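# Untie bag handles and take out three fruit

## Task

Loosen the knot joining the plastic bag's handles, then lift exactly three fruit out so they rest on open table surface (not on the bag), with all remaining fruit left inside the bag.

## Robot and tools

Robot and frame. Two arms, left_arm and right_arm, face the table. Their bases sit near x=0, z=0.01 m, with left_arm at y=+0.305 and right_arm at y=-0.301. All positions, orientations and offsets use the scene frame: origin at table-top height halfway between the bases, +x pointing out over the table, +z up, +y toward left_arm. Arm names do not match left/right in the images. On each gripper, the fingers extend along its own +z and close along its own y. The reported end_effector_position is the point between the pads, about 1 cm short of the fingertips. Cameras: cam_high and cam_low are fixed on a beam behind the arms; cam_left_wrist and cam_right_wrist ride on the hands. Calibration is approximate (a few mm to cm).

Number layout, shared by execute_actions and move. One row is 14 numbers covering both arms, each in [-1, 1]: left dx, dy, dz, rx, ry, rz, opening, then the right arm's seven in the same order. Send all 14 even when only one arm moves. dx/dy/dz/rx/ry/rz are offsets, not poses, measured from that arm's Hand target as it stood when the action or move began, along scene axes. 1.0 equals 0.6 m of travel or 180 degrees of turn. rx, ry, rz together form a single rotation vector, turning about the Hand target point. Opening is absolute: +1 fully open (0.093 m gap), -1 closed. Six zeros re-request the current Hand target, and it is still a command. To keep a gripper as it is, repeat its current opening, since 0 means half open.

execute_actions(actions, cameras). actions is a list of actions; each action is a list of up to 15 rows, one row per 1/30 s step, and a short list repeats its final row to fill 15 steps. Within one action every row counts from the same starting Hand target. The next action or call starts from the new Hand target, so sending the same offset again moves further. cameras is a list of names, ["all"], or []; images come back only if asked for or if actions is empty. An empty list also reports the scene number and task.

move(target, speed, blend, opening_speed, grip_force, blocking, cameras). target is one 14-number row or a list of up to 15 rows. Every row counts from the starting Hand targets, not from the previous row. Grippers travel straight lines and finish together, within 10 s total. They do not avoid obstacles or the other arm, and they lag and drift more when fast. speed: m/s, 0.002 to 2.9, default 0.25, with turning capped at twice that in rad/s. It is one value or one per row. blend: corner rounding in metres for lists, default 0 (a full stop at each row). opening_speed: how fast the commanded opening changes, per second on the -1..+1 scale, at least 0.2. grip_force: newtons per pad, 10 to 50, per arm or shared. It persists, but this task caps it at roughly 25–37 N, and low forces close slowly. blocking=false returns after about 0.5 s while the motion continues. The result adds a "move:" line with done, off_target, moving, held or fault, plus limits such as paced (pose clipped) or held (steps withheld).

wait(seconds 0–10) lets time pass with commands held. stop() brakes a running move. zoom_image(camera, region=[x0,y0,x1,y1]) enlarges a pixel box of at most 504x504 from that camera's most recent image. Images are 896x504. finished_scene(scene) ends the scene for good; use it only when the task is complete and stable.

Reading results. end_effector_position (m) and end_effector_quat_wxyz are in the scene frame. Hand target is the last commanded pose after clipping; the hand often stops short of it from sag or friction. If so, send the remaining gap as an offset. Each control step caps the commanded orientation at 40 degrees from the measured one. Check position and tilt after each move and correct them. grip_measured gives the finger motor on the opening scale and may read up to 0.02 high. Pads meet near -0.94, and each millimetre of object width adds about 0.0208. To hold firmly, command about 0.24 below the width's reading; round or soft items such as fruit or plastic may need lower. Keep sending that number to hold, and send a clearly higher one to release. Joint positions end with the gap in metres. Joint torques include the arm's own weight. "within noise" velocities mean the arm is at rest. Action results may list intermediate positions.

Cautions. Anything falling off the table, or left off it, fails the task. Avoid dropping fruit, releasing moving items, fast impacts and hard presses. Contact force grows with speed and with how far the target lies past the contact. A blocked arm keeps pushing until it is commanded back. Don't strike the bar, plate or rail near the bases, which can rise about 3 cm above the table. Don't let the arms or grippers touch each other, and never close one gripper on the other's fingers. Route paths around an arm's own base, not close past it. A MOTOR HOT line appears at 75 °C. At 90 °C that arm folds and stays idle, so don't hold loads or stretch out for long. Fewer arm stops, smoother motion and less time are better.

Each tool is called as a command line: name --argument value for each argument, lists and objects as JSON in quotes; but a table of rows of numbers goes row by row, as --pt "numbers of a row", without its own name.

## Session

execute_actions --actions '[]'

Scene clock: 0.00 s.
left_arm: end_effector_position=(+0.3860, +0.2623, +0.1078) grip_measured=+1.000 end_effector_quat_wxyz=(+0.585, +0.099, +0.801, -0.074) | right_arm: end_effector_position=(+0.3768, -0.3295, +0.0958) grip_measured=+1.000 end_effector_quat_wxyz=(+0.568, +0.052, +0.817, -0.089)
Joint positions: left_arm=[0.01 1.525 0.331 0.87 0.231 0.063 0.093] | right_arm=[-0.009 1.525 0.338 0.851 0.189 0.024 0.093]
Joint velocities: within noise
Joint torques (N m): no reading
Heat: left arm: 49 °C; right arm: 56 °C.
Hand target: left_arm +0.3861, +0.2627, +0.1068; +0.582, +0.099, +0.804, -0.074 | right_arm +0.3786, -0.3309, +0.1007; +0.573, +0.054, +0.813, -0.090
Tool commands: left_gripper/opening=+1.0 right_gripper/opening=+1.0

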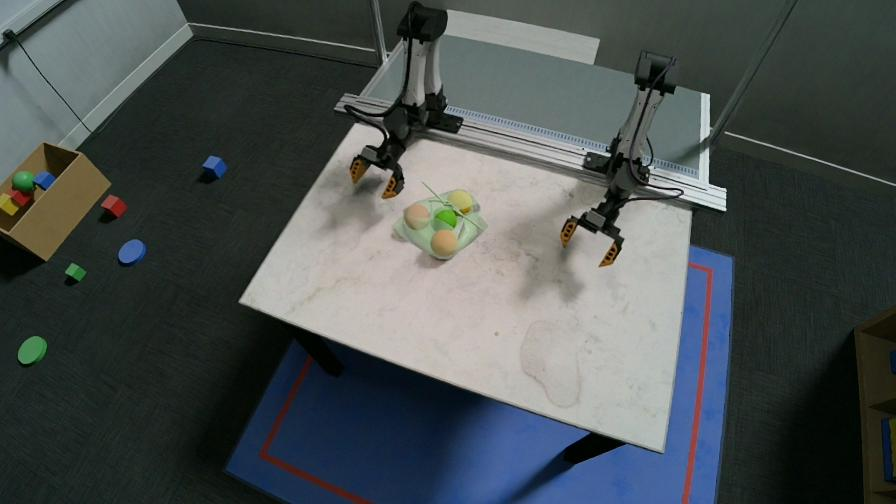

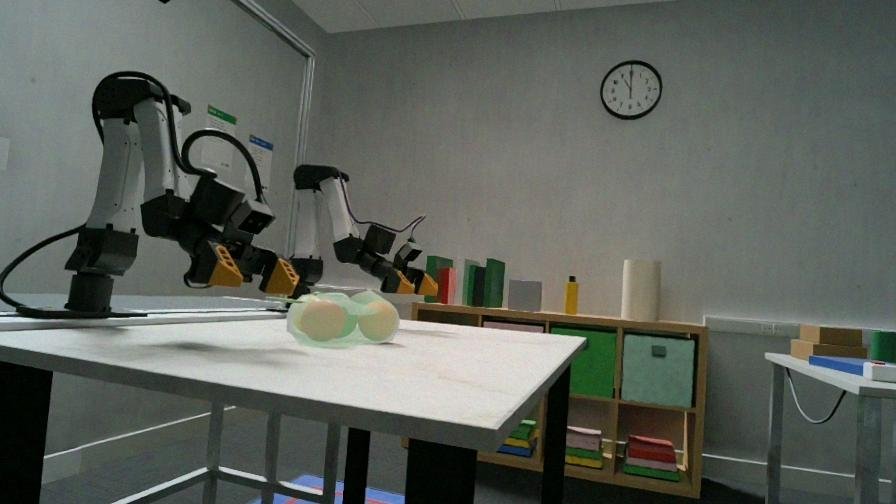

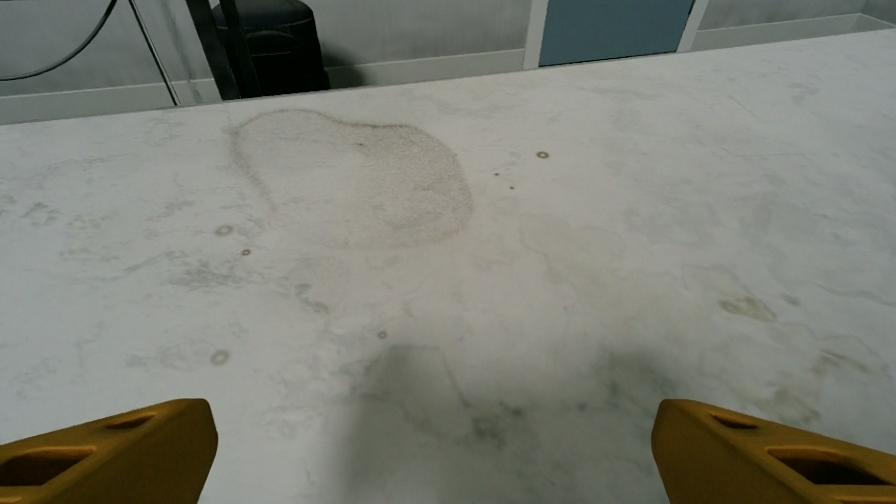

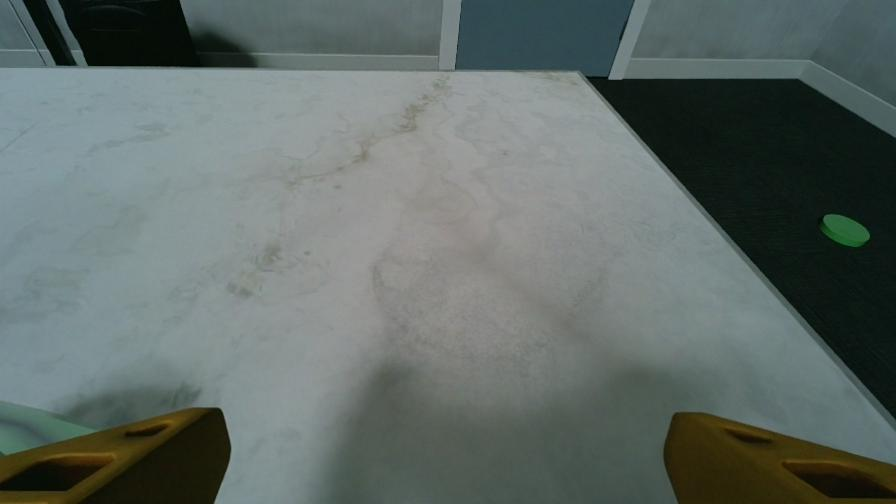

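zoom_image --camera "cam_high" --region '[370, 160, 510, 280]'

zoom_image --camera "cam_low" --region '[250, 260, 430, 370]'

Scaled by 3.600 from the camera's 896x504 image, which has a finer 1280x720 frame.

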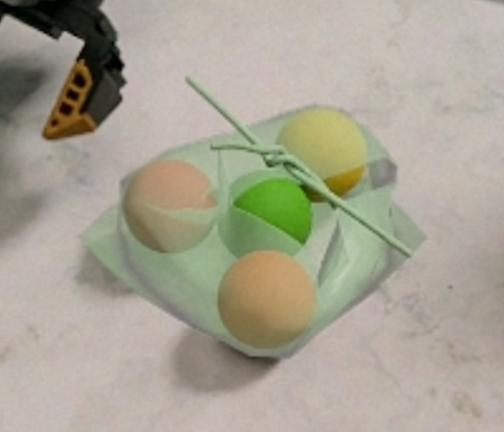

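Scaled by 2.800 from the camera's 896x504 image, which has a finer 1280x720 frame.

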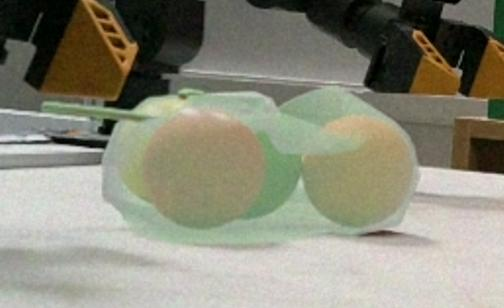

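move --target '[0,0,0,0,0,0,1,-0.206,0.285,0.182,0.0095,0.1205,0.2098,1]' --speed 0.3 --cameras '["cam_right_wrist","cam_high"]'

Scene clock: 39.43 s.
left_arm: end_effector_position=(+0.3860, +0.2623, +0.1078) grip_measured=+1.000 end_effector_quat_wxyz=(+0.585, +0.099, +0.801, -0.074) | right_arm: end_effector_position=(+0.2547, -0.1638, +0.1997) grip_measured=+1.000 end_effector_quat_wxyz=(+0.406, -0.219, +0.882, +0.094)
Joint positions: left_arm=[0.01 1.525 0.331 0.87 0.231 0.063 0.093] | right_arm=[0.434 0.858 0.769 -0.579 -0.04 -0.013 0.093]
Joint torques (N m): left_arm=[0.31 -4.77 5.93 2.34 0.06 -0.02] | right_arm=[0.31 -1.01 13.11 2.17 -0.09 0.08]
Heat: left arm: 56 °C; right arm: 59 °C.
Hand target: left_arm +0.3861, +0.2627, +0.1068; +0.582, +0.099, +0.804, -0.074 | right_arm +0.2550, -0.1599, +0.2098; +0.410, -0.220, +0.879, +0.102
Off the commanded pose: left_arm 0.001 m, 0 deg | right_arm 0.011 m, 1 deg.
move: off_target (right_arm)
camera_calibration:
cam_right_wrist: T_world_to_cam=[[0.468763, -0.883128, 0.0186115, -0.267931], [-0.795416, -0.431182, -0.425906, 0.256782], [0.384154, 0.184845, -0.904576, 0.198917], [0, 0, 0, 1]] pos_world=[0.25343, -0.162667, 0.294287]
Images, in order (width x height): cam_high 896x504, cam_right_wrist 896x504.

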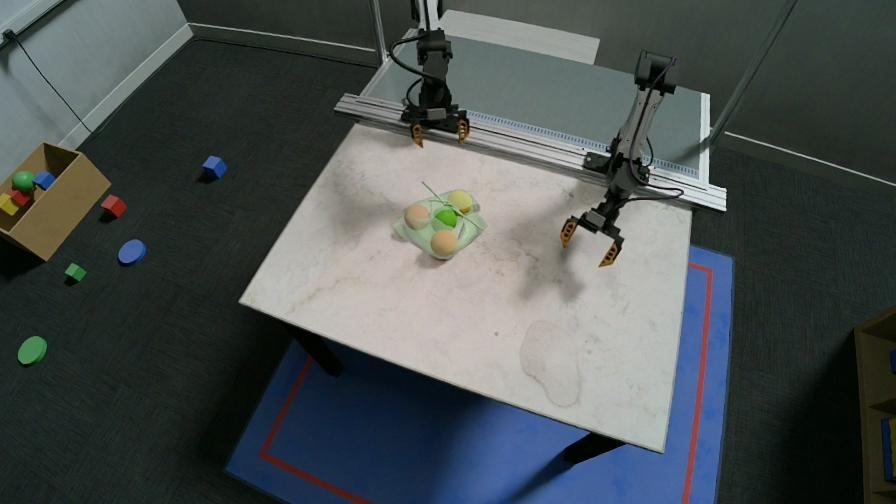

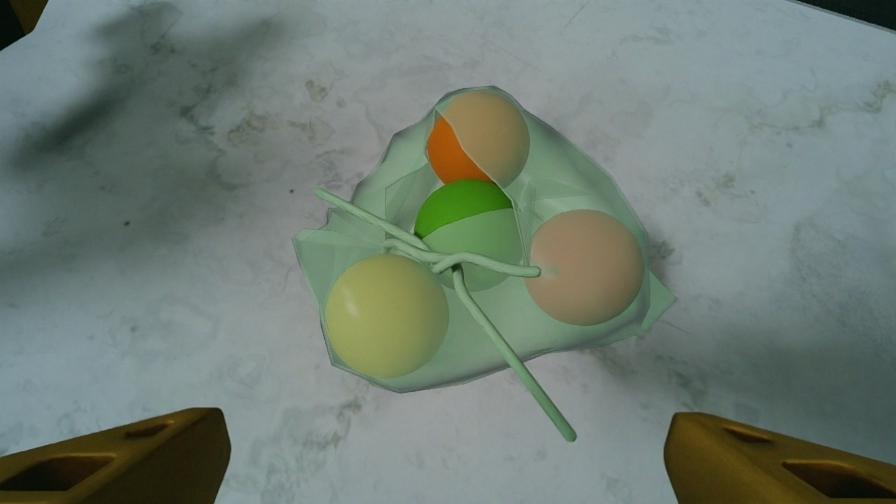

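zoom_image --camera "cam_right_wrist" --region '[280, 170, 600, 450]'

zoom_image --camera "cam_right_wrist" --region '[370, 190, 530, 320]'

Scaled by 1.575 from the camera's 896x504 image, which has a finer 1280x720 frame.

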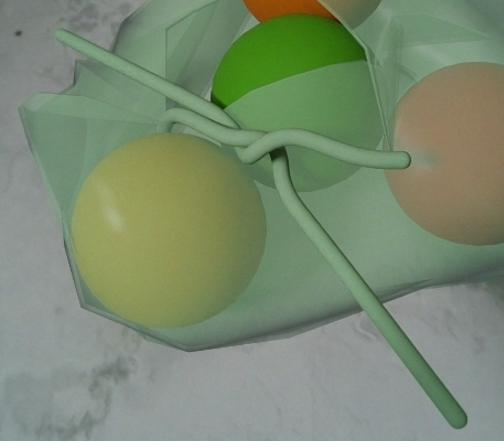

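Scaled by 3.150 from the camera's 896x504 image, which has a finer 1280x720 frame.

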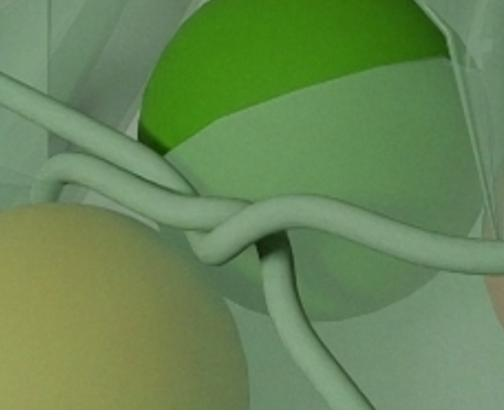

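move --target '[-0.0935,-0.611,0.105,0.1413,0.1918,-0.2329,1,0,-0.233,0,0,0,0,1]' --speed 0.3 --cameras '["all"]'

Scene clock: 181.57 s.
left_arm: end_effector_position=(+0.3296, -0.1032, +0.1747) grip_measured=+1.000 end_effector_quat_wxyz=(+0.237, +0.463, +0.844, -0.127) | right_arm: end_effector_position=(+0.2522, -0.2982, +0.1992) grip_measured=+1.000 end_effector_quat_wxyz=(+0.403, -0.216, +0.883, +0.105)
Joint positions: left_arm=[-0.858 2.059 1.925 -0.893 0.069 0.103 0.093] | right_arm=[-0.478 0.936 0.83 -0.854 -0.713 -0.703 0.093]
Joint torques (N m): left_arm=[0.47 -8.08 8.96 1.41 0.15 0.07] | right_arm=[-0.88 -0.75 12.78 1.55 -0.42 -0.1]
Heat: left arm: 58 °C; right arm: 69 °C.
Hand target: left_arm +0.3299, -0.1039, +0.1697; +0.226, +0.468, +0.845, -0.125 | right_arm +0.2550, -0.2997, +0.2098; +0.410, -0.219, +0.879, +0.102
Off the commanded pose: left_arm 0.005 m, 1 deg | right_arm 0.011 m, 1 deg.
move: off_target (right_arm)
camera_calibration:
cam_left_wrist: T_world_to_cam=[[-0.846436, -0.532474, -0.0041396, 0.223976], [-0.528509, 0.841033, -0.115507, 0.32094], [0.0649861, -0.0955817, -0.993298, 0.231197], [0, 0, 0, 1]] pos_world=[0.344177, -0.128561, 0.267645]
cam_right_wrist: T_world_to_cam=[[0.471692, -0.881751, -0.0046708, -0.381141], [-0.799321, -0.425348, -0.424459, 0.199108], [0.372281, 0.203948, -0.905435, 0.233204], [0, 0, 0, 1]] pos_world=[0.252115, -0.298942, 0.293884]

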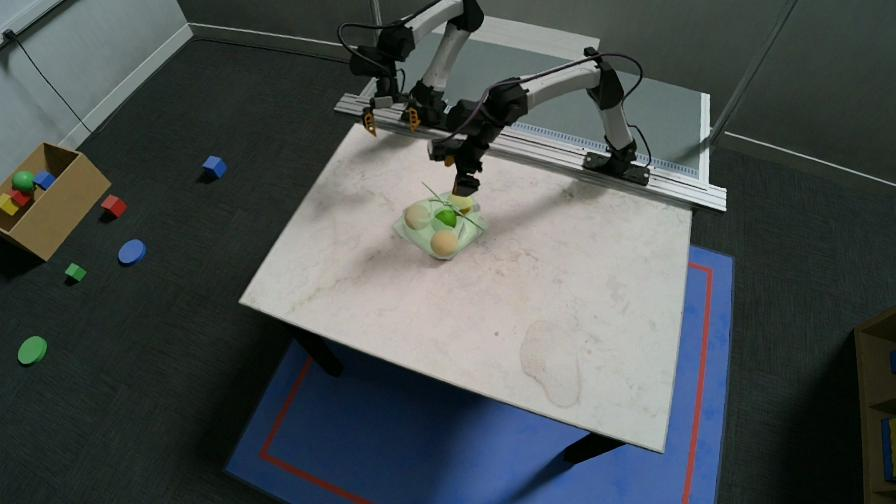

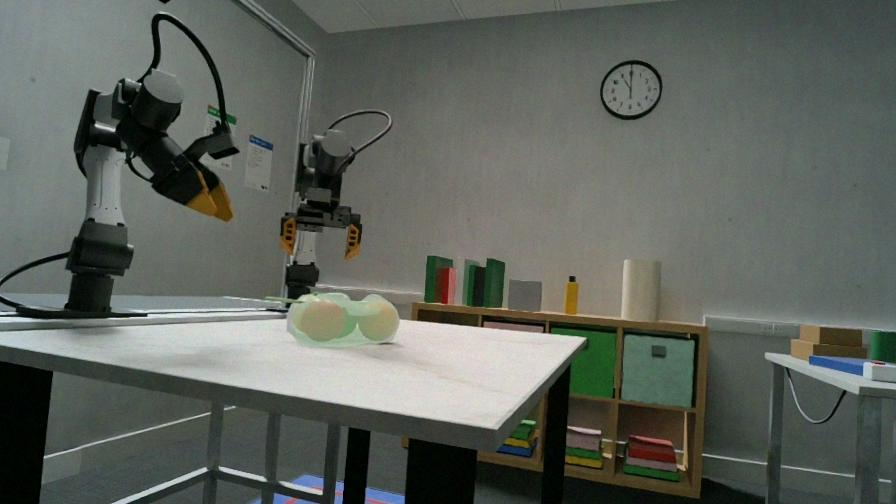

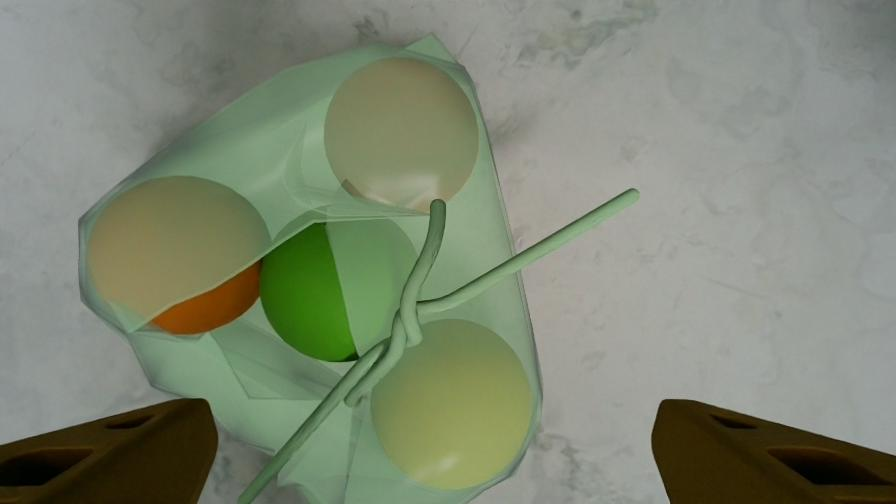

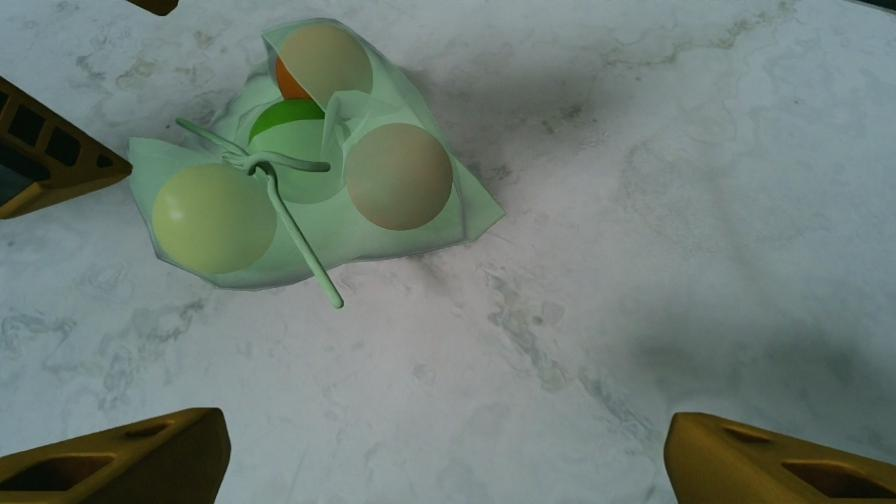

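zoom_image --camera "cam_left_wrist" --region '[300, 180, 500, 420]'

zoom_image --camera "cam_left_wrist" --region '[60, 20, 560, 504]'

zoom_image --camera "cam_low" --region '[250, 260, 430, 370]'

zoom_image --camera "cam_right_wrist" --region '[120, 10, 520, 310]'

Scaled by 2.100 from the camera's 896x504 image, which has a finer 1280x720 frame.

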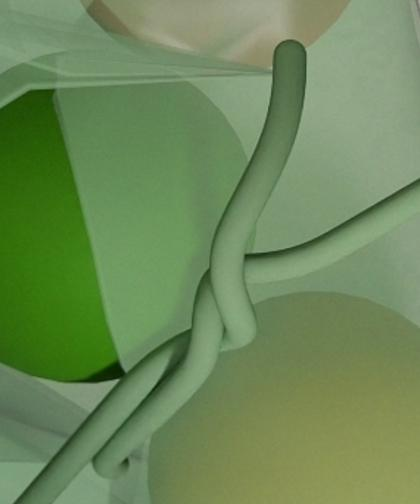

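Scaled by 1.008 from the camera's 896x504 image, which has a finer 1280x720 frame.

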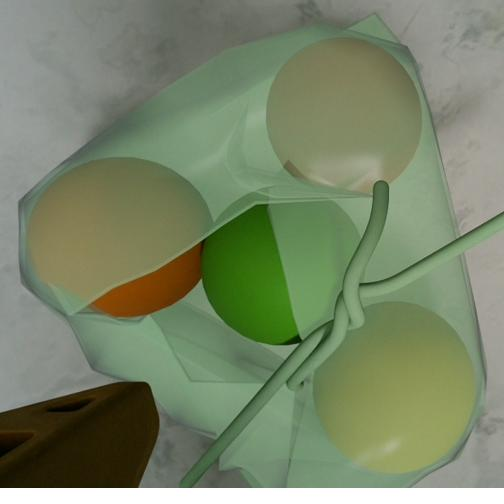

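Scaled by 2.800 from the camera's 896x504 image, which has a finer 1280x720 frame.

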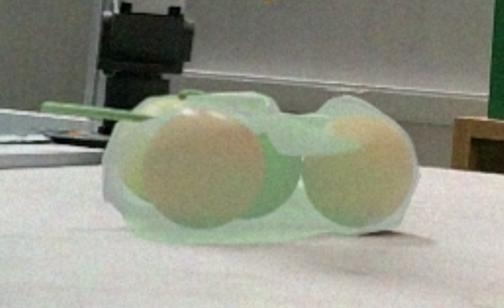

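Scaled by 1.260 from the camera's 896x504 image, which has a finer 1280x720 frame.

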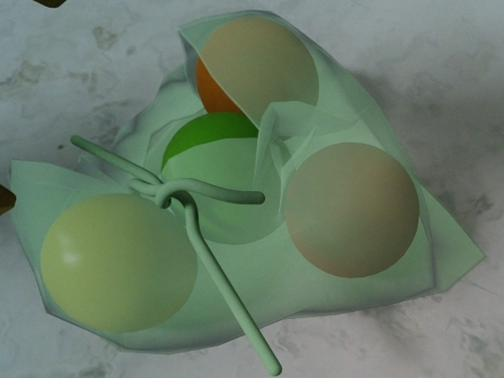

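move --target '[0.0418,-0.0452,-0.0883,0,0,0,-0.45,0.206,-0.052,-0.182,-0.0095,-0.1205,-0.2098,1]' --speed 0.25 --cameras '["cam_left_wrist","cam_low"]'

Scene clock: 252.90 s.
left_arm: end_effector_position=(+0.3503, -0.1273, +0.1194) grip_measured=-0.448 end_effector_quat_wxyz=(+0.225, +0.466, +0.847, -0.122) | right_arm: end_effector_position=(+0.3820, -0.3299, +0.1064) grip_measured=+1.000 end_effector_quat_wxyz=(+0.576, +0.048, +0.811, -0.087)
Joint positions: left_arm=[-0.858 2.221 1.972 -0.805 0.07 0.106 0.024] | right_arm=[-0.017 1.507 0.359 0.833 0.177 0.016 0.093]
Joint torques (N m): left_arm=[0.73 -9.24 8.91 1.61 0.17 0.08] | right_arm=[0.1 -4.05 5.91 2.8 0.21 0.09]
Heat: left arm: 49 °C; right arm: 69 °C.
Hand target: left_arm +0.3550, -0.1310, +0.1167; +0.226, +0.468, +0.845, -0.125 | right_arm +0.3787, -0.3309, +0.1007; +0.573, +0.054, +0.813, -0.090
Off the commanded pose: left_arm 0.007 m, 1 deg | right_arm 0.007 m, 1 deg.
move: done
camera_calibration:
cam_left_wrist: T_world_to_cam=[[-0.847723, -0.530438, -0.00126453, 0.228793], [-0.528246, 0.84443, -0.0888481, 0.342873], [0.0481962, -0.0746505, -0.996044, 0.181519], [0, 0, 0, 1]] pos_world=[0.366325, -0.154621, 0.211554]
Images, in order (width x height): cam_low 896x504, cam_left_wrist 896x504.

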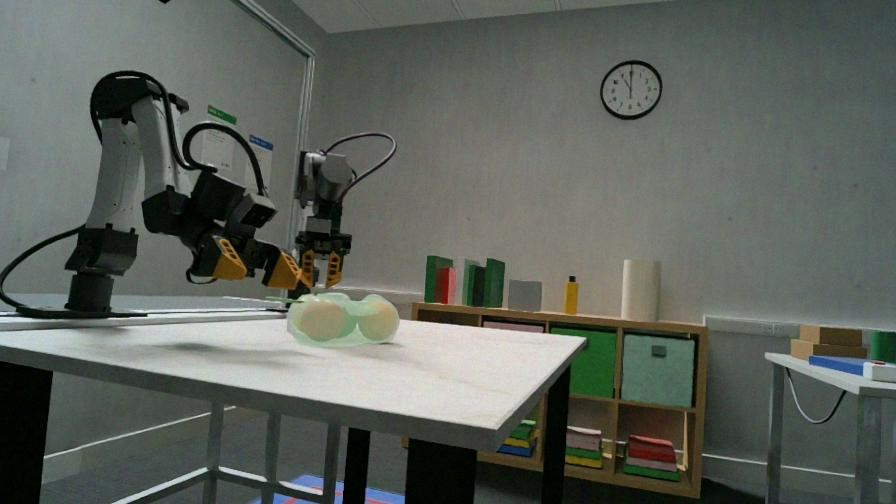

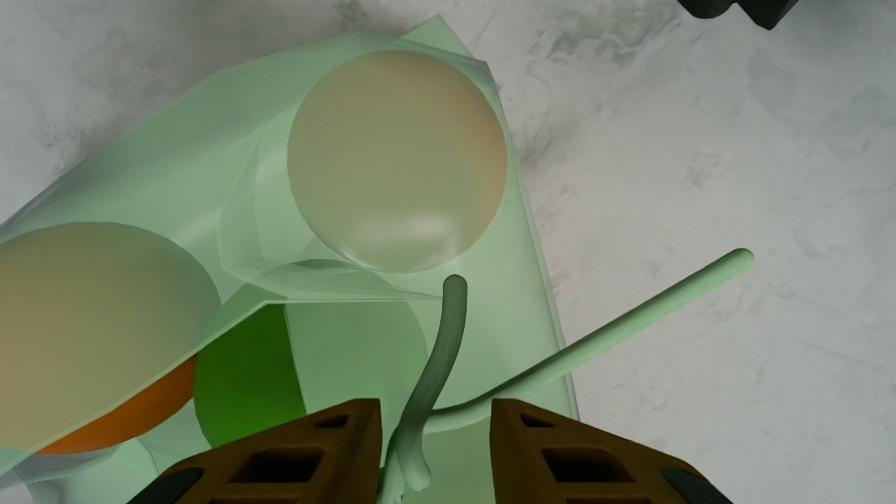

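move --target '[0.0185,-0.0362,-0.0383,0,0,0,-0.45,0,0,0,0,0,0,1]' --speed 0.1 --cameras '["cam_left_wrist","cam_low","cam_right_wrist"]'

Scene clock: 286.20 s.
left_arm: end_effector_position=(+0.3651, -0.1488, +0.0993) grip_measured=-0.448 end_effector_quat_wxyz=(+0.230, +0.467, +0.845, -0.124) | right_arm: end_effector_position=(+0.3821, -0.3299, +0.1066) grip_measured=+1.000 end_effector_quat_wxyz=(+0.577, +0.049, +0.811, -0.088)
Joint positions: left_arm=[-0.862 2.34 2.088 -0.792 0.07 0.106 0.024] | right_arm=[-0.017 1.507 0.359 0.834 0.177 0.016 0.093]
Joint torques (N m): left_arm=[0.12 -9.73 8.91 1.54 0.11 -0.02] | right_arm=[0.24 -4.01 6.02 2.79 0.22 0.08]
Heat: left arm: 50 °C; right arm: 64 °C.
Hand target: left_arm +0.3662, -0.1527, +0.0938; +0.227, +0.468, +0.845, -0.125 | right_arm +0.3787, -0.3310, +0.1008; +0.573, +0.054, +0.813, -0.090
Off the commanded pose: left_arm 0.007 m, 0 deg | right_arm 0.007 m, 1 deg.
move: done
camera_calibration:
cam_left_wrist: T_world_to_cam=[[-0.850208, -0.52644, -0.00264572, 0.231459], [-0.523612, 0.84614, -0.0993854, 0.366687], [0.0545591, -0.083113, -0.995045, 0.155465], [0, 0, 0, 1]] pos_world=[0.380308, -0.175498, 0.191751]
cam_right_wrist: T_world_to_cam=[[-0.176505, -0.979745, 0.0945795, -0.266084], [-0.680686, 0.0520881, -0.730721, 0.394941], [0.710994, -0.193355, -0.676092, -0.177481], [0, 0, 0, 1]] pos_world=[0.348053, -0.315583, 0.193764]
Images, in order (width x height): cam_low 896x504, cam_left_wrist 896x504, cam_right_wrist 896x504.

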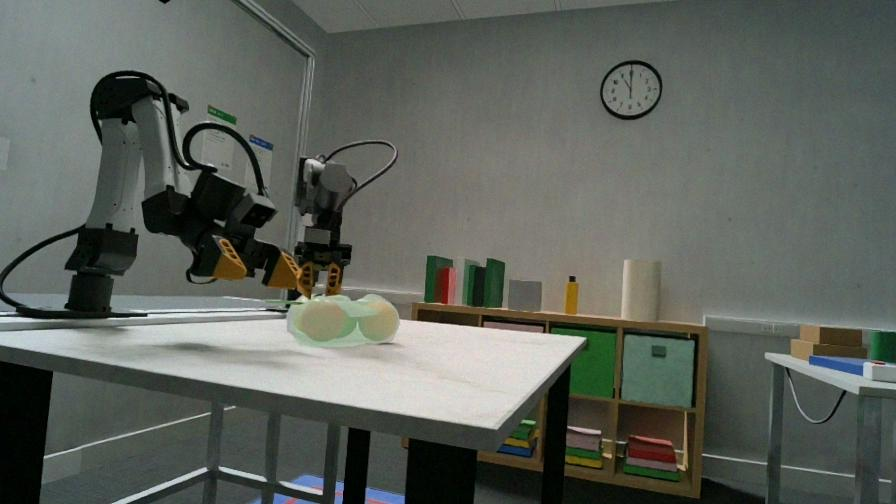

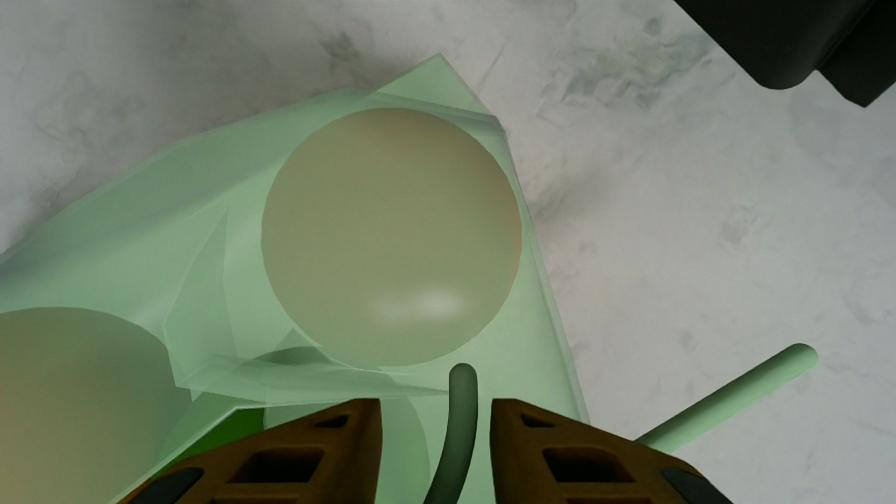

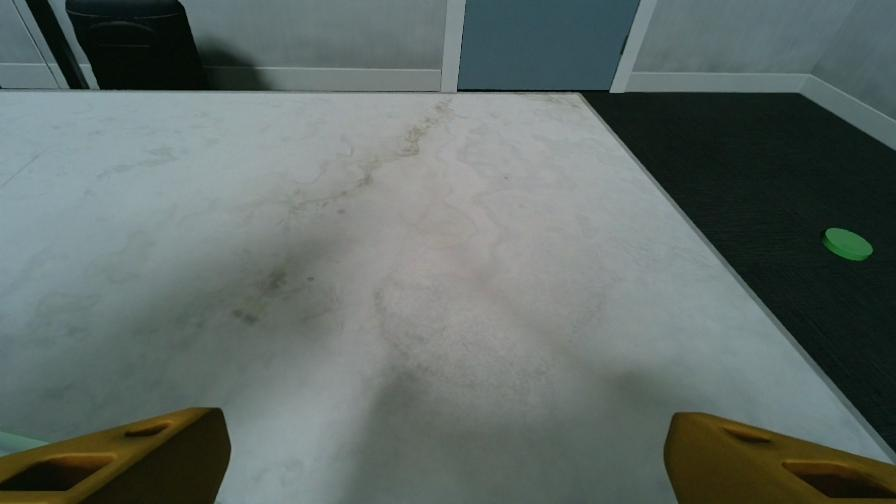

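zoom_image --camera "cam_low" --region '[260, 240, 420, 360]'

zoom_image --camera "cam_left_wrist" --region '[340, 340, 540, 504]'

Scaled by 3.150 from the camera's 896x504 image, which has a finer 1280x720 frame.

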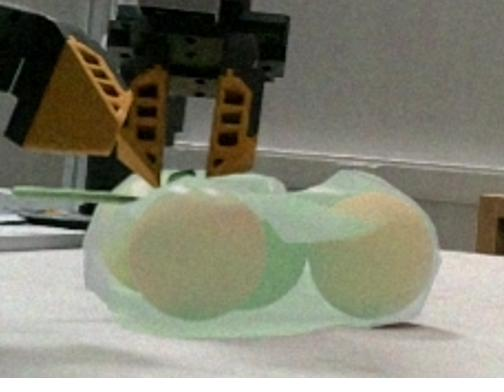

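Scaled by 2.520 from the camera's 896x504 image, which has a finer 1280x720 frame.

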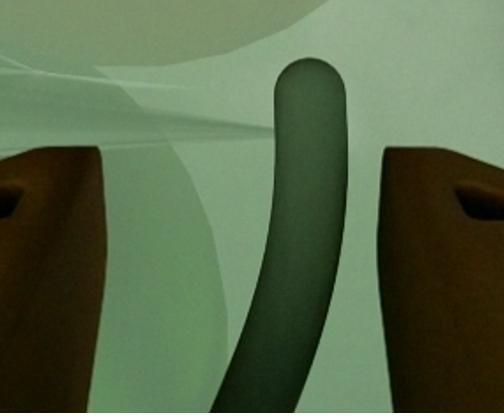

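move --pt "0 0 -0.0167 0 0 0 -0.45 0 0 0 0 0 0 1" --pt "0 0 -0.0167 0 0 0 -1 0 0 0 0 0 0 1" --speed 0.1 --cameras '["cam_left_wrist","cam_low"]'

zoom_image --camera "cam_low" --region '[260, 240, 420, 360]'

Scene clock: 339.73 s.
left_arm: end_effector_position=(+0.3690, -0.1537, +0.1030) grip_measured=-0.979 end_effector_quat_wxyz=(+0.243, +0.466, +0.841, -0.130) | right_arm: end_effector_position=(+0.3821, -0.3299, +0.1066) grip_measured=+1.000 end_effector_quat_wxyz=(+0.577, +0.049, +0.811, -0.088)
Joint positions: left_arm=[-0.862 2.34 2.088 -0.762 0.07 0.106 0] | right_arm=[-0.017 1.507 0.359 0.834 0.177 0.016 0.093]
Joint torques (N m): left_arm=[0.1 -9.68 6 1.67 0.11 -0.02] | right_arm=[0.18 -4.07 5.97 2.8 0.22 0.11]
Heat: left arm: 58 °C; right arm: 60 °C.
Hand target: left_arm +0.3662, -0.1527, +0.0838; +0.226, +0.468, +0.845, -0.125 | right_arm +0.3787, -0.3310, +0.1008; +0.573, +0.054, +0.813, -0.090
Off the commanded pose: left_arm 0.019 m, 2 deg | right_arm 0.007 m, 1 deg.
move: off_target (left_arm); target 2's new opening was sent with left_arm's hand 0.019 m and 2 deg from that target
camera_calibration:
cam_left_wrist: T_world_to_cam=[[-0.85028, -0.526287, -0.00669326, 0.232791], [-0.521168, 0.843651, -0.128985, 0.375078], [0.0735301, -0.106185, -0.991624, 0.14774], [0, 0, 0, 1]] pos_world=[0.382553, -0.178232, 0.19644]
Images, in order (width x height): cam_low 896x504, cam_left_wrist 896x504.

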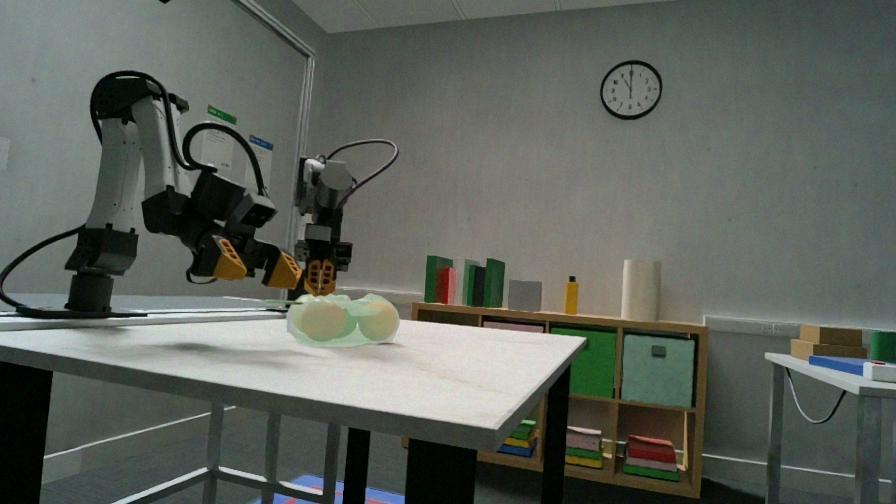

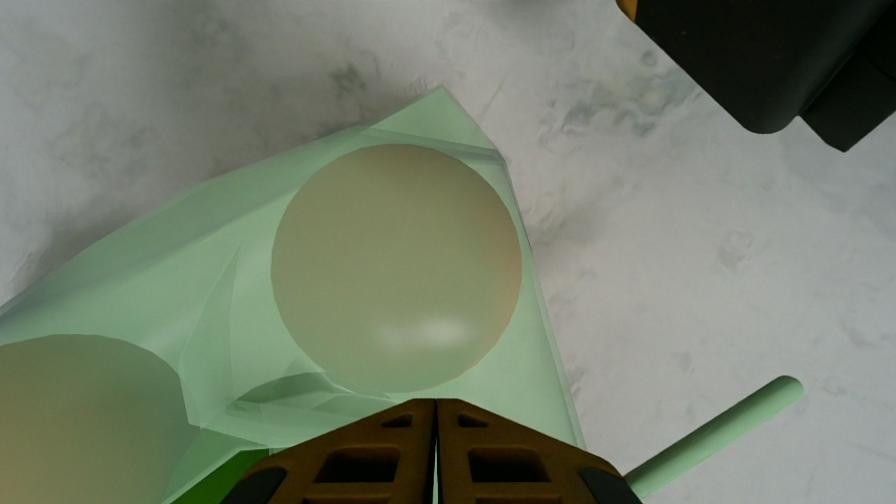

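Scaled by 3.150 from the camera's 896x504 image, which has a finer 1280x720 frame.

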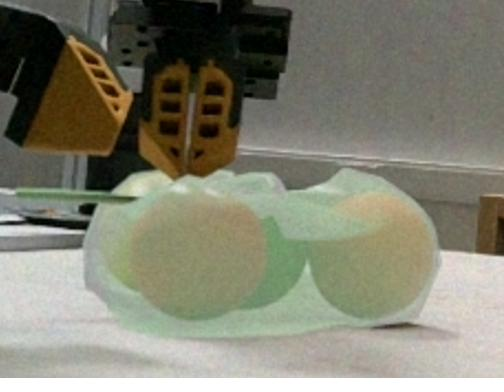

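move --pt "0 0 0 0 0 0 -0.45 0 0 0 0 0 0 1" --pt "0 0 0.075 0 0 0 -0.45 0 0 0 0 0 0 1" --speed 0.1 --cameras '["cam_left_wrist"]'

move --target '[0,0,-0.075,0,0,0,-0.45,0,0,0,0,0,0,1]' --speed 0.1 --cameras '["cam_left_wrist","cam_low"]'

zoom_image --camera "cam_low" --region '[260, 240, 420, 360]'

Scene clock: 354.60 s.
left_arm: end_effector_position=(+0.3674, -0.1524, +0.1365) grip_measured=-0.452 end_effector_quat_wxyz=(+0.239, +0.466, +0.842, -0.128) | right_arm: end_effector_position=(+0.3821, -0.3299, +0.1066) grip_measured=+1.000 end_effector_quat_wxyz=(+0.577, +0.049, +0.811, -0.088)
Joint positions: left_arm=[-0.862 2.353 2.249 -0.92 0.07 0.106 0.024] | right_arm=[-0.017 1.507 0.359 0.834 0.177 0.016 0.093]
Joint torques (N m): left_arm=[0.2 -9.81 8.79 1.43 0.11 -0.01] | right_arm=[0.21 -3.97 6.02 2.81 0.22 0.1]
Heat: left arm: 58 °C; right arm: 59 °C.
Hand target: left_arm +0.3662, -0.1527, +0.1288; +0.226, +0.468, +0.845, -0.125 | right_arm +0.3787, -0.3310, +0.1008; +0.573, +0.054, +0.813, -0.090
Off the commanded pose: left_arm 0.008 m, 1 deg | right_arm 0.007 m, 1 deg.
move: done
camera_calibration:
cam_left_wrist: T_world_to_cam=[[-0.850292, -0.526285, -0.00530953, 0.23217], [-0.522025, 0.844607, -0.118866, 0.376535], [0.067042, -0.0982993, -0.992896, 0.184968], [0, 0, 0, 1]] pos_world=[0.381572, -0.177655, 0.229644]
Images, in order (width x height): cam_left_wrist 896x504.

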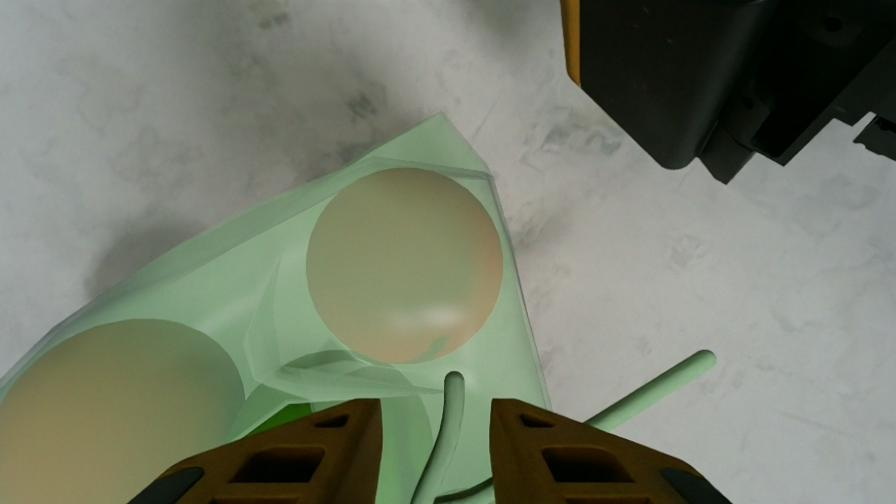

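Scene clock: 355.70 s.
left_arm: end_effector_position=(+0.3692, -0.1545, +0.0982) grip_measured=-0.452 end_effector_quat_wxyz=(+0.240, +0.466, +0.842, -0.128) | right_arm: end_effector_position=(+0.3821, -0.3299, +0.1066) grip_measured=+1.000 end_effector_quat_wxyz=(+0.577, +0.049, +0.811, -0.088)
Joint positions: left_arm=[-0.863 2.353 2.095 -0.763 0.07 0.106 0.024] | right_arm=[-0.017 1.507 0.359 0.834 0.177 0.016 0.093]
Joint torques (N m): left_arm=[0.2 -10.63 5.65 1.65 0.1 -0.02] | right_arm=[0.12 -3.99 5.97 2.8 0.22 0.1]
Heat: left arm: 59 °C; right arm: 59 °C.
Hand target: left_arm +0.3662, -0.1527, +0.0838; +0.226, +0.468, +0.845, -0.125 | right_arm +0.3787, -0.3310, +0.1008; +0.573, +0.054, +0.813, -0.090
Off the commanded pose: left_arm 0.015 m, 2 deg | right_arm 0.007 m, 1 deg.
move: off_target (left_arm)
camera_calibration:
cam_left_wrist: T_world_to_cam=[[-0.850679, -0.525655, -0.00564822, 0.232653], [-0.521185, 0.844751, -0.121495, 0.374623], [0.068636, -0.10041, -0.992576, 0.145595], [0, 0, 0, 1]] pos_world=[0.383168, -0.179549, 0.191343]
Images, in order (width x height): cam_low 896x504, cam_left_wrist 896x504.

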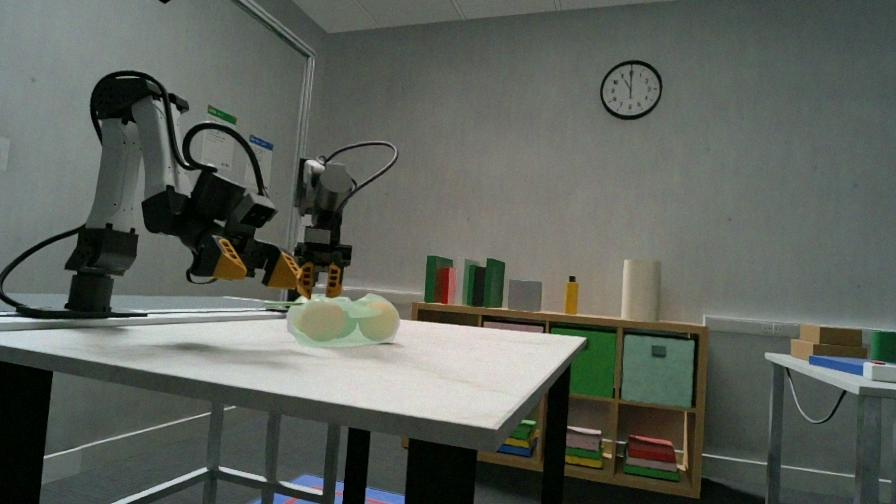

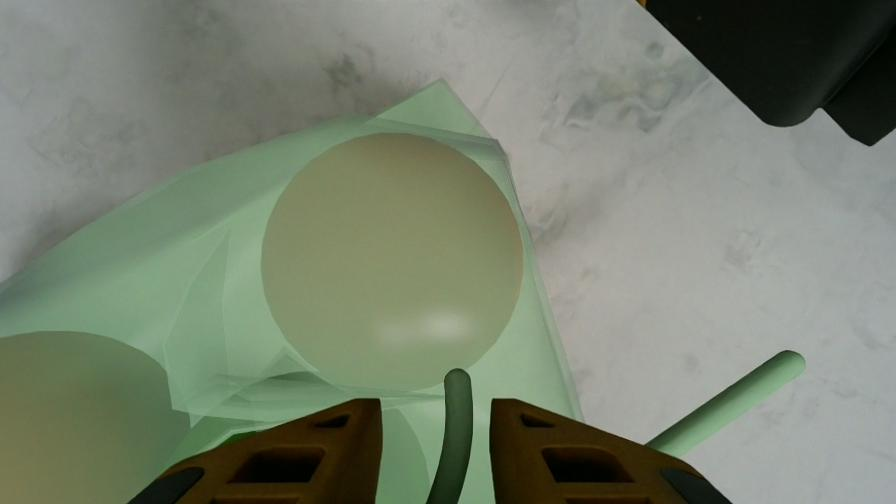

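Scaled by 3.150 from the camera's 896x504 image, which has a finer 1280x720 frame.

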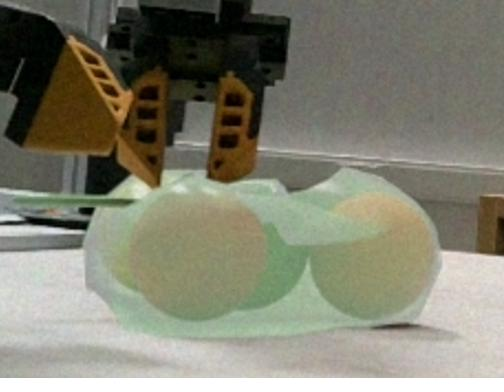

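move --target '[0,0,-0.02,0,0,0,-0.45,0,0,0,0,0,0,1]' --speed 0.1 --cameras '["cam_left_wrist","cam_low"]'

zoom_image --camera "cam_low" --region '[260, 240, 420, 360]'

Scene clock: 374.67 s.
left_arm: end_effector_position=(+0.3723, -0.1581, +0.0919) grip_measured=-0.452 end_effector_quat_wxyz=(+0.251, +0.465, +0.839, -0.133) | right_arm: end_effector_position=(+0.3821, -0.3299, +0.1066) grip_measured=+1.000 end_effector_quat_wxyz=(+0.577, +0.049, +0.811, -0.088)
Joint positions: left_arm=[-0.863 2.353 2.057 -0.701 0.07 0.106 0.024] | right_arm=[-0.017 1.507 0.359 0.834 0.177 0.016 0.093]
Joint torques (N m): left_arm=[0.21 -10.26 5.56 1.53 0.09 -0.02] | right_arm=[0.13 -4.05 6.01 2.8 0.18 0.07]
Heat: left arm: 63 °C; right arm: 59 °C.
Hand target: left_arm +0.3662, -0.1526, +0.0717; +0.226, +0.468, +0.845, -0.125 | right_arm +0.3787, -0.3310, +0.1008; +0.573, +0.054, +0.813, -0.090
Off the commanded pose: left_arm 0.022 m, 3 deg | right_arm 0.007 m, 1 deg.
move: off_target (left_arm)
camera_calibration:
cam_left_wrist: T_world_to_cam=[[-0.850729, -0.525528, -0.00899548, 0.233637], [-0.518816, 0.84236, -0.14581, 0.379467], [0.0842044, -0.119377, -0.989272, 0.129592], [0, 0, 0, 1]] pos_world=[0.384723, -0.181394, 0.185633]
Images, in order (width x height): cam_low 896x504, cam_left_wrist 896x504.

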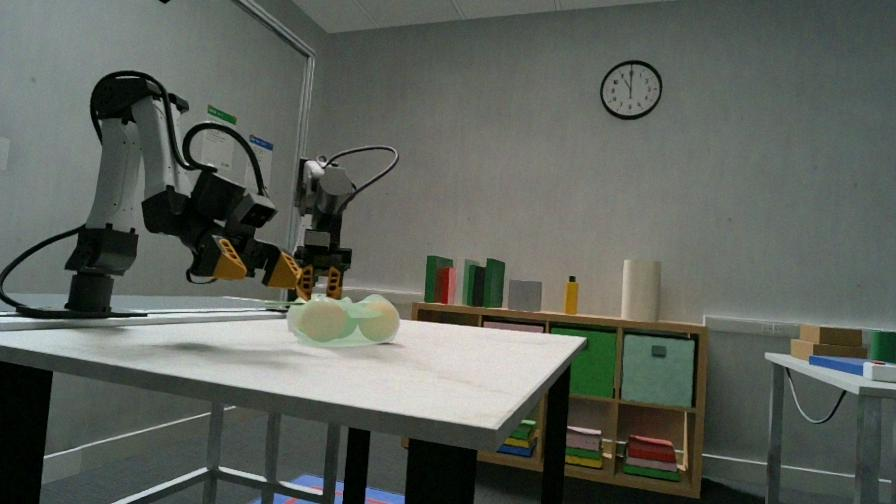

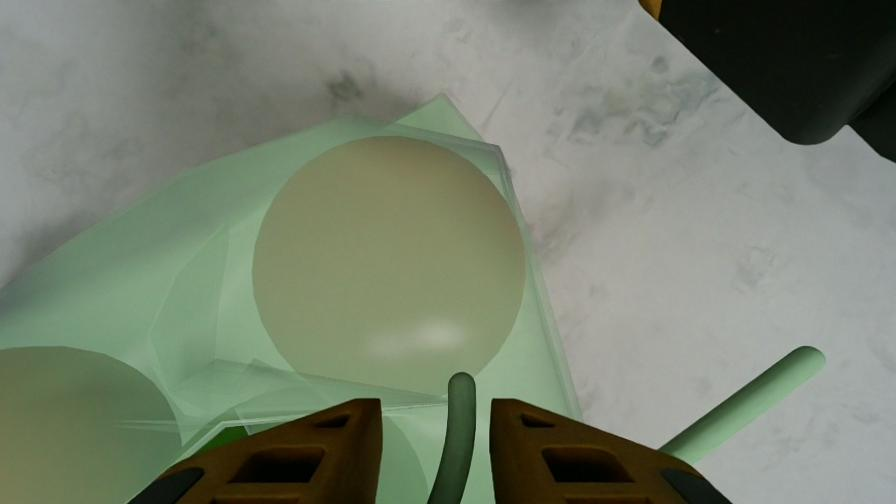

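Scaled by 3.150 from the camera's 896x504 image, which has a finer 1280x720 frame.

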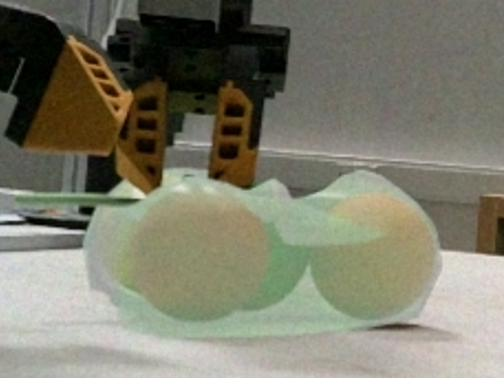

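move --target '[0,0,0,0,0,0,-1,0,0,0,0,0,0,1]' --speed 0.1 --cameras '["cam_left_wrist","cam_low"]'

zoom_image --camera "cam_low" --region '[260, 240, 420, 360]'

Scene clock: 385.37 s.
left_arm: end_effector_position=(+0.3718, -0.1575, +0.0905) grip_measured=-0.940 end_effector_quat_wxyz=(+0.249, +0.465, +0.839, -0.132) | right_arm: end_effector_position=(+0.3821, -0.3299, +0.1066) grip_measured=+1.000 end_effector_quat_wxyz=(+0.577, +0.049, +0.811, -0.088)
Joint positions: left_arm=[-0.863 2.353 2.053 -0.7 0.07 0.106 0] | right_arm=[-0.017 1.507 0.359 0.834 0.177 0.016 0.093]
Joint torques (N m): left_arm=[0.16 -10.3 5.81 1.54 0.11 -0.04] | right_arm=[0.23 -4 5.97 2.77 0.2 0.08]
Heat: left arm: 64 °C; right arm: 58 °C.
Hand target: left_arm +0.3662, -0.1527, +0.0718; +0.226, +0.468, +0.845, -0.125 | right_arm +0.3787, -0.3310, +0.1008; +0.573, +0.054, +0.813, -0.090
Off the commanded pose: left_arm 0.020 m, 3 deg | right_arm 0.007 m, 1 deg.
move: off_target (left_arm)
camera_calibration:
cam_left_wrist: T_world_to_cam=[[-0.850688, -0.525603, -0.00847079, 0.233454], [-0.519234, 0.842676, -0.142454, 0.378365], [0.0820122, -0.116785, -0.989765, 0.129584], [0, 0, 0, 1]] pos_world=[0.384429, -0.181002, 0.184135]
Images, in order (width x height): cam_low 896x504, cam_left_wrist 896x504.

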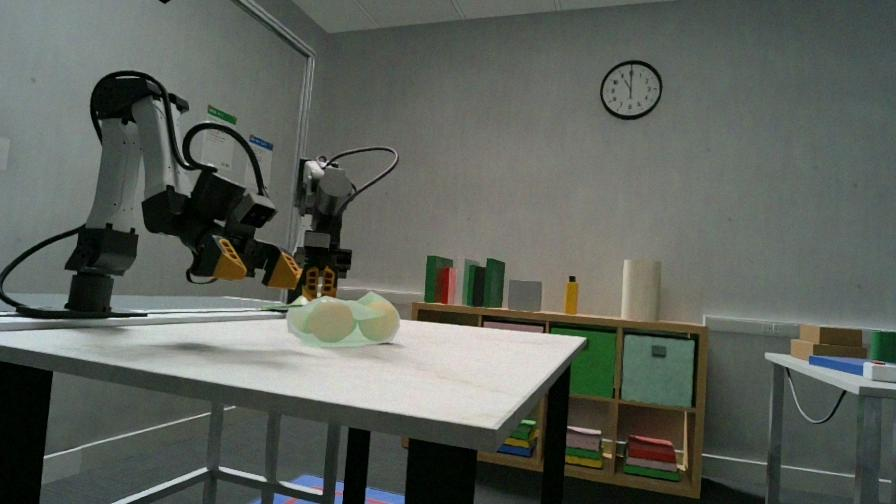

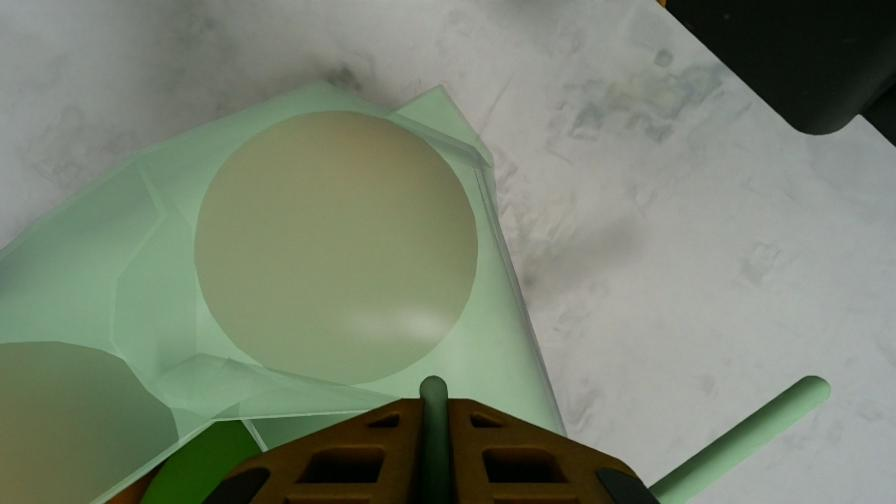

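Scaled by 3.150 from the camera's 896x504 image, which has a finer 1280x720 frame.

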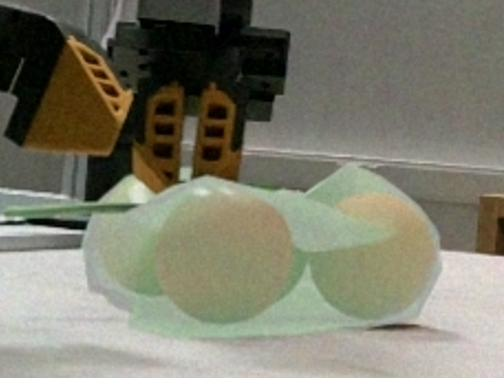

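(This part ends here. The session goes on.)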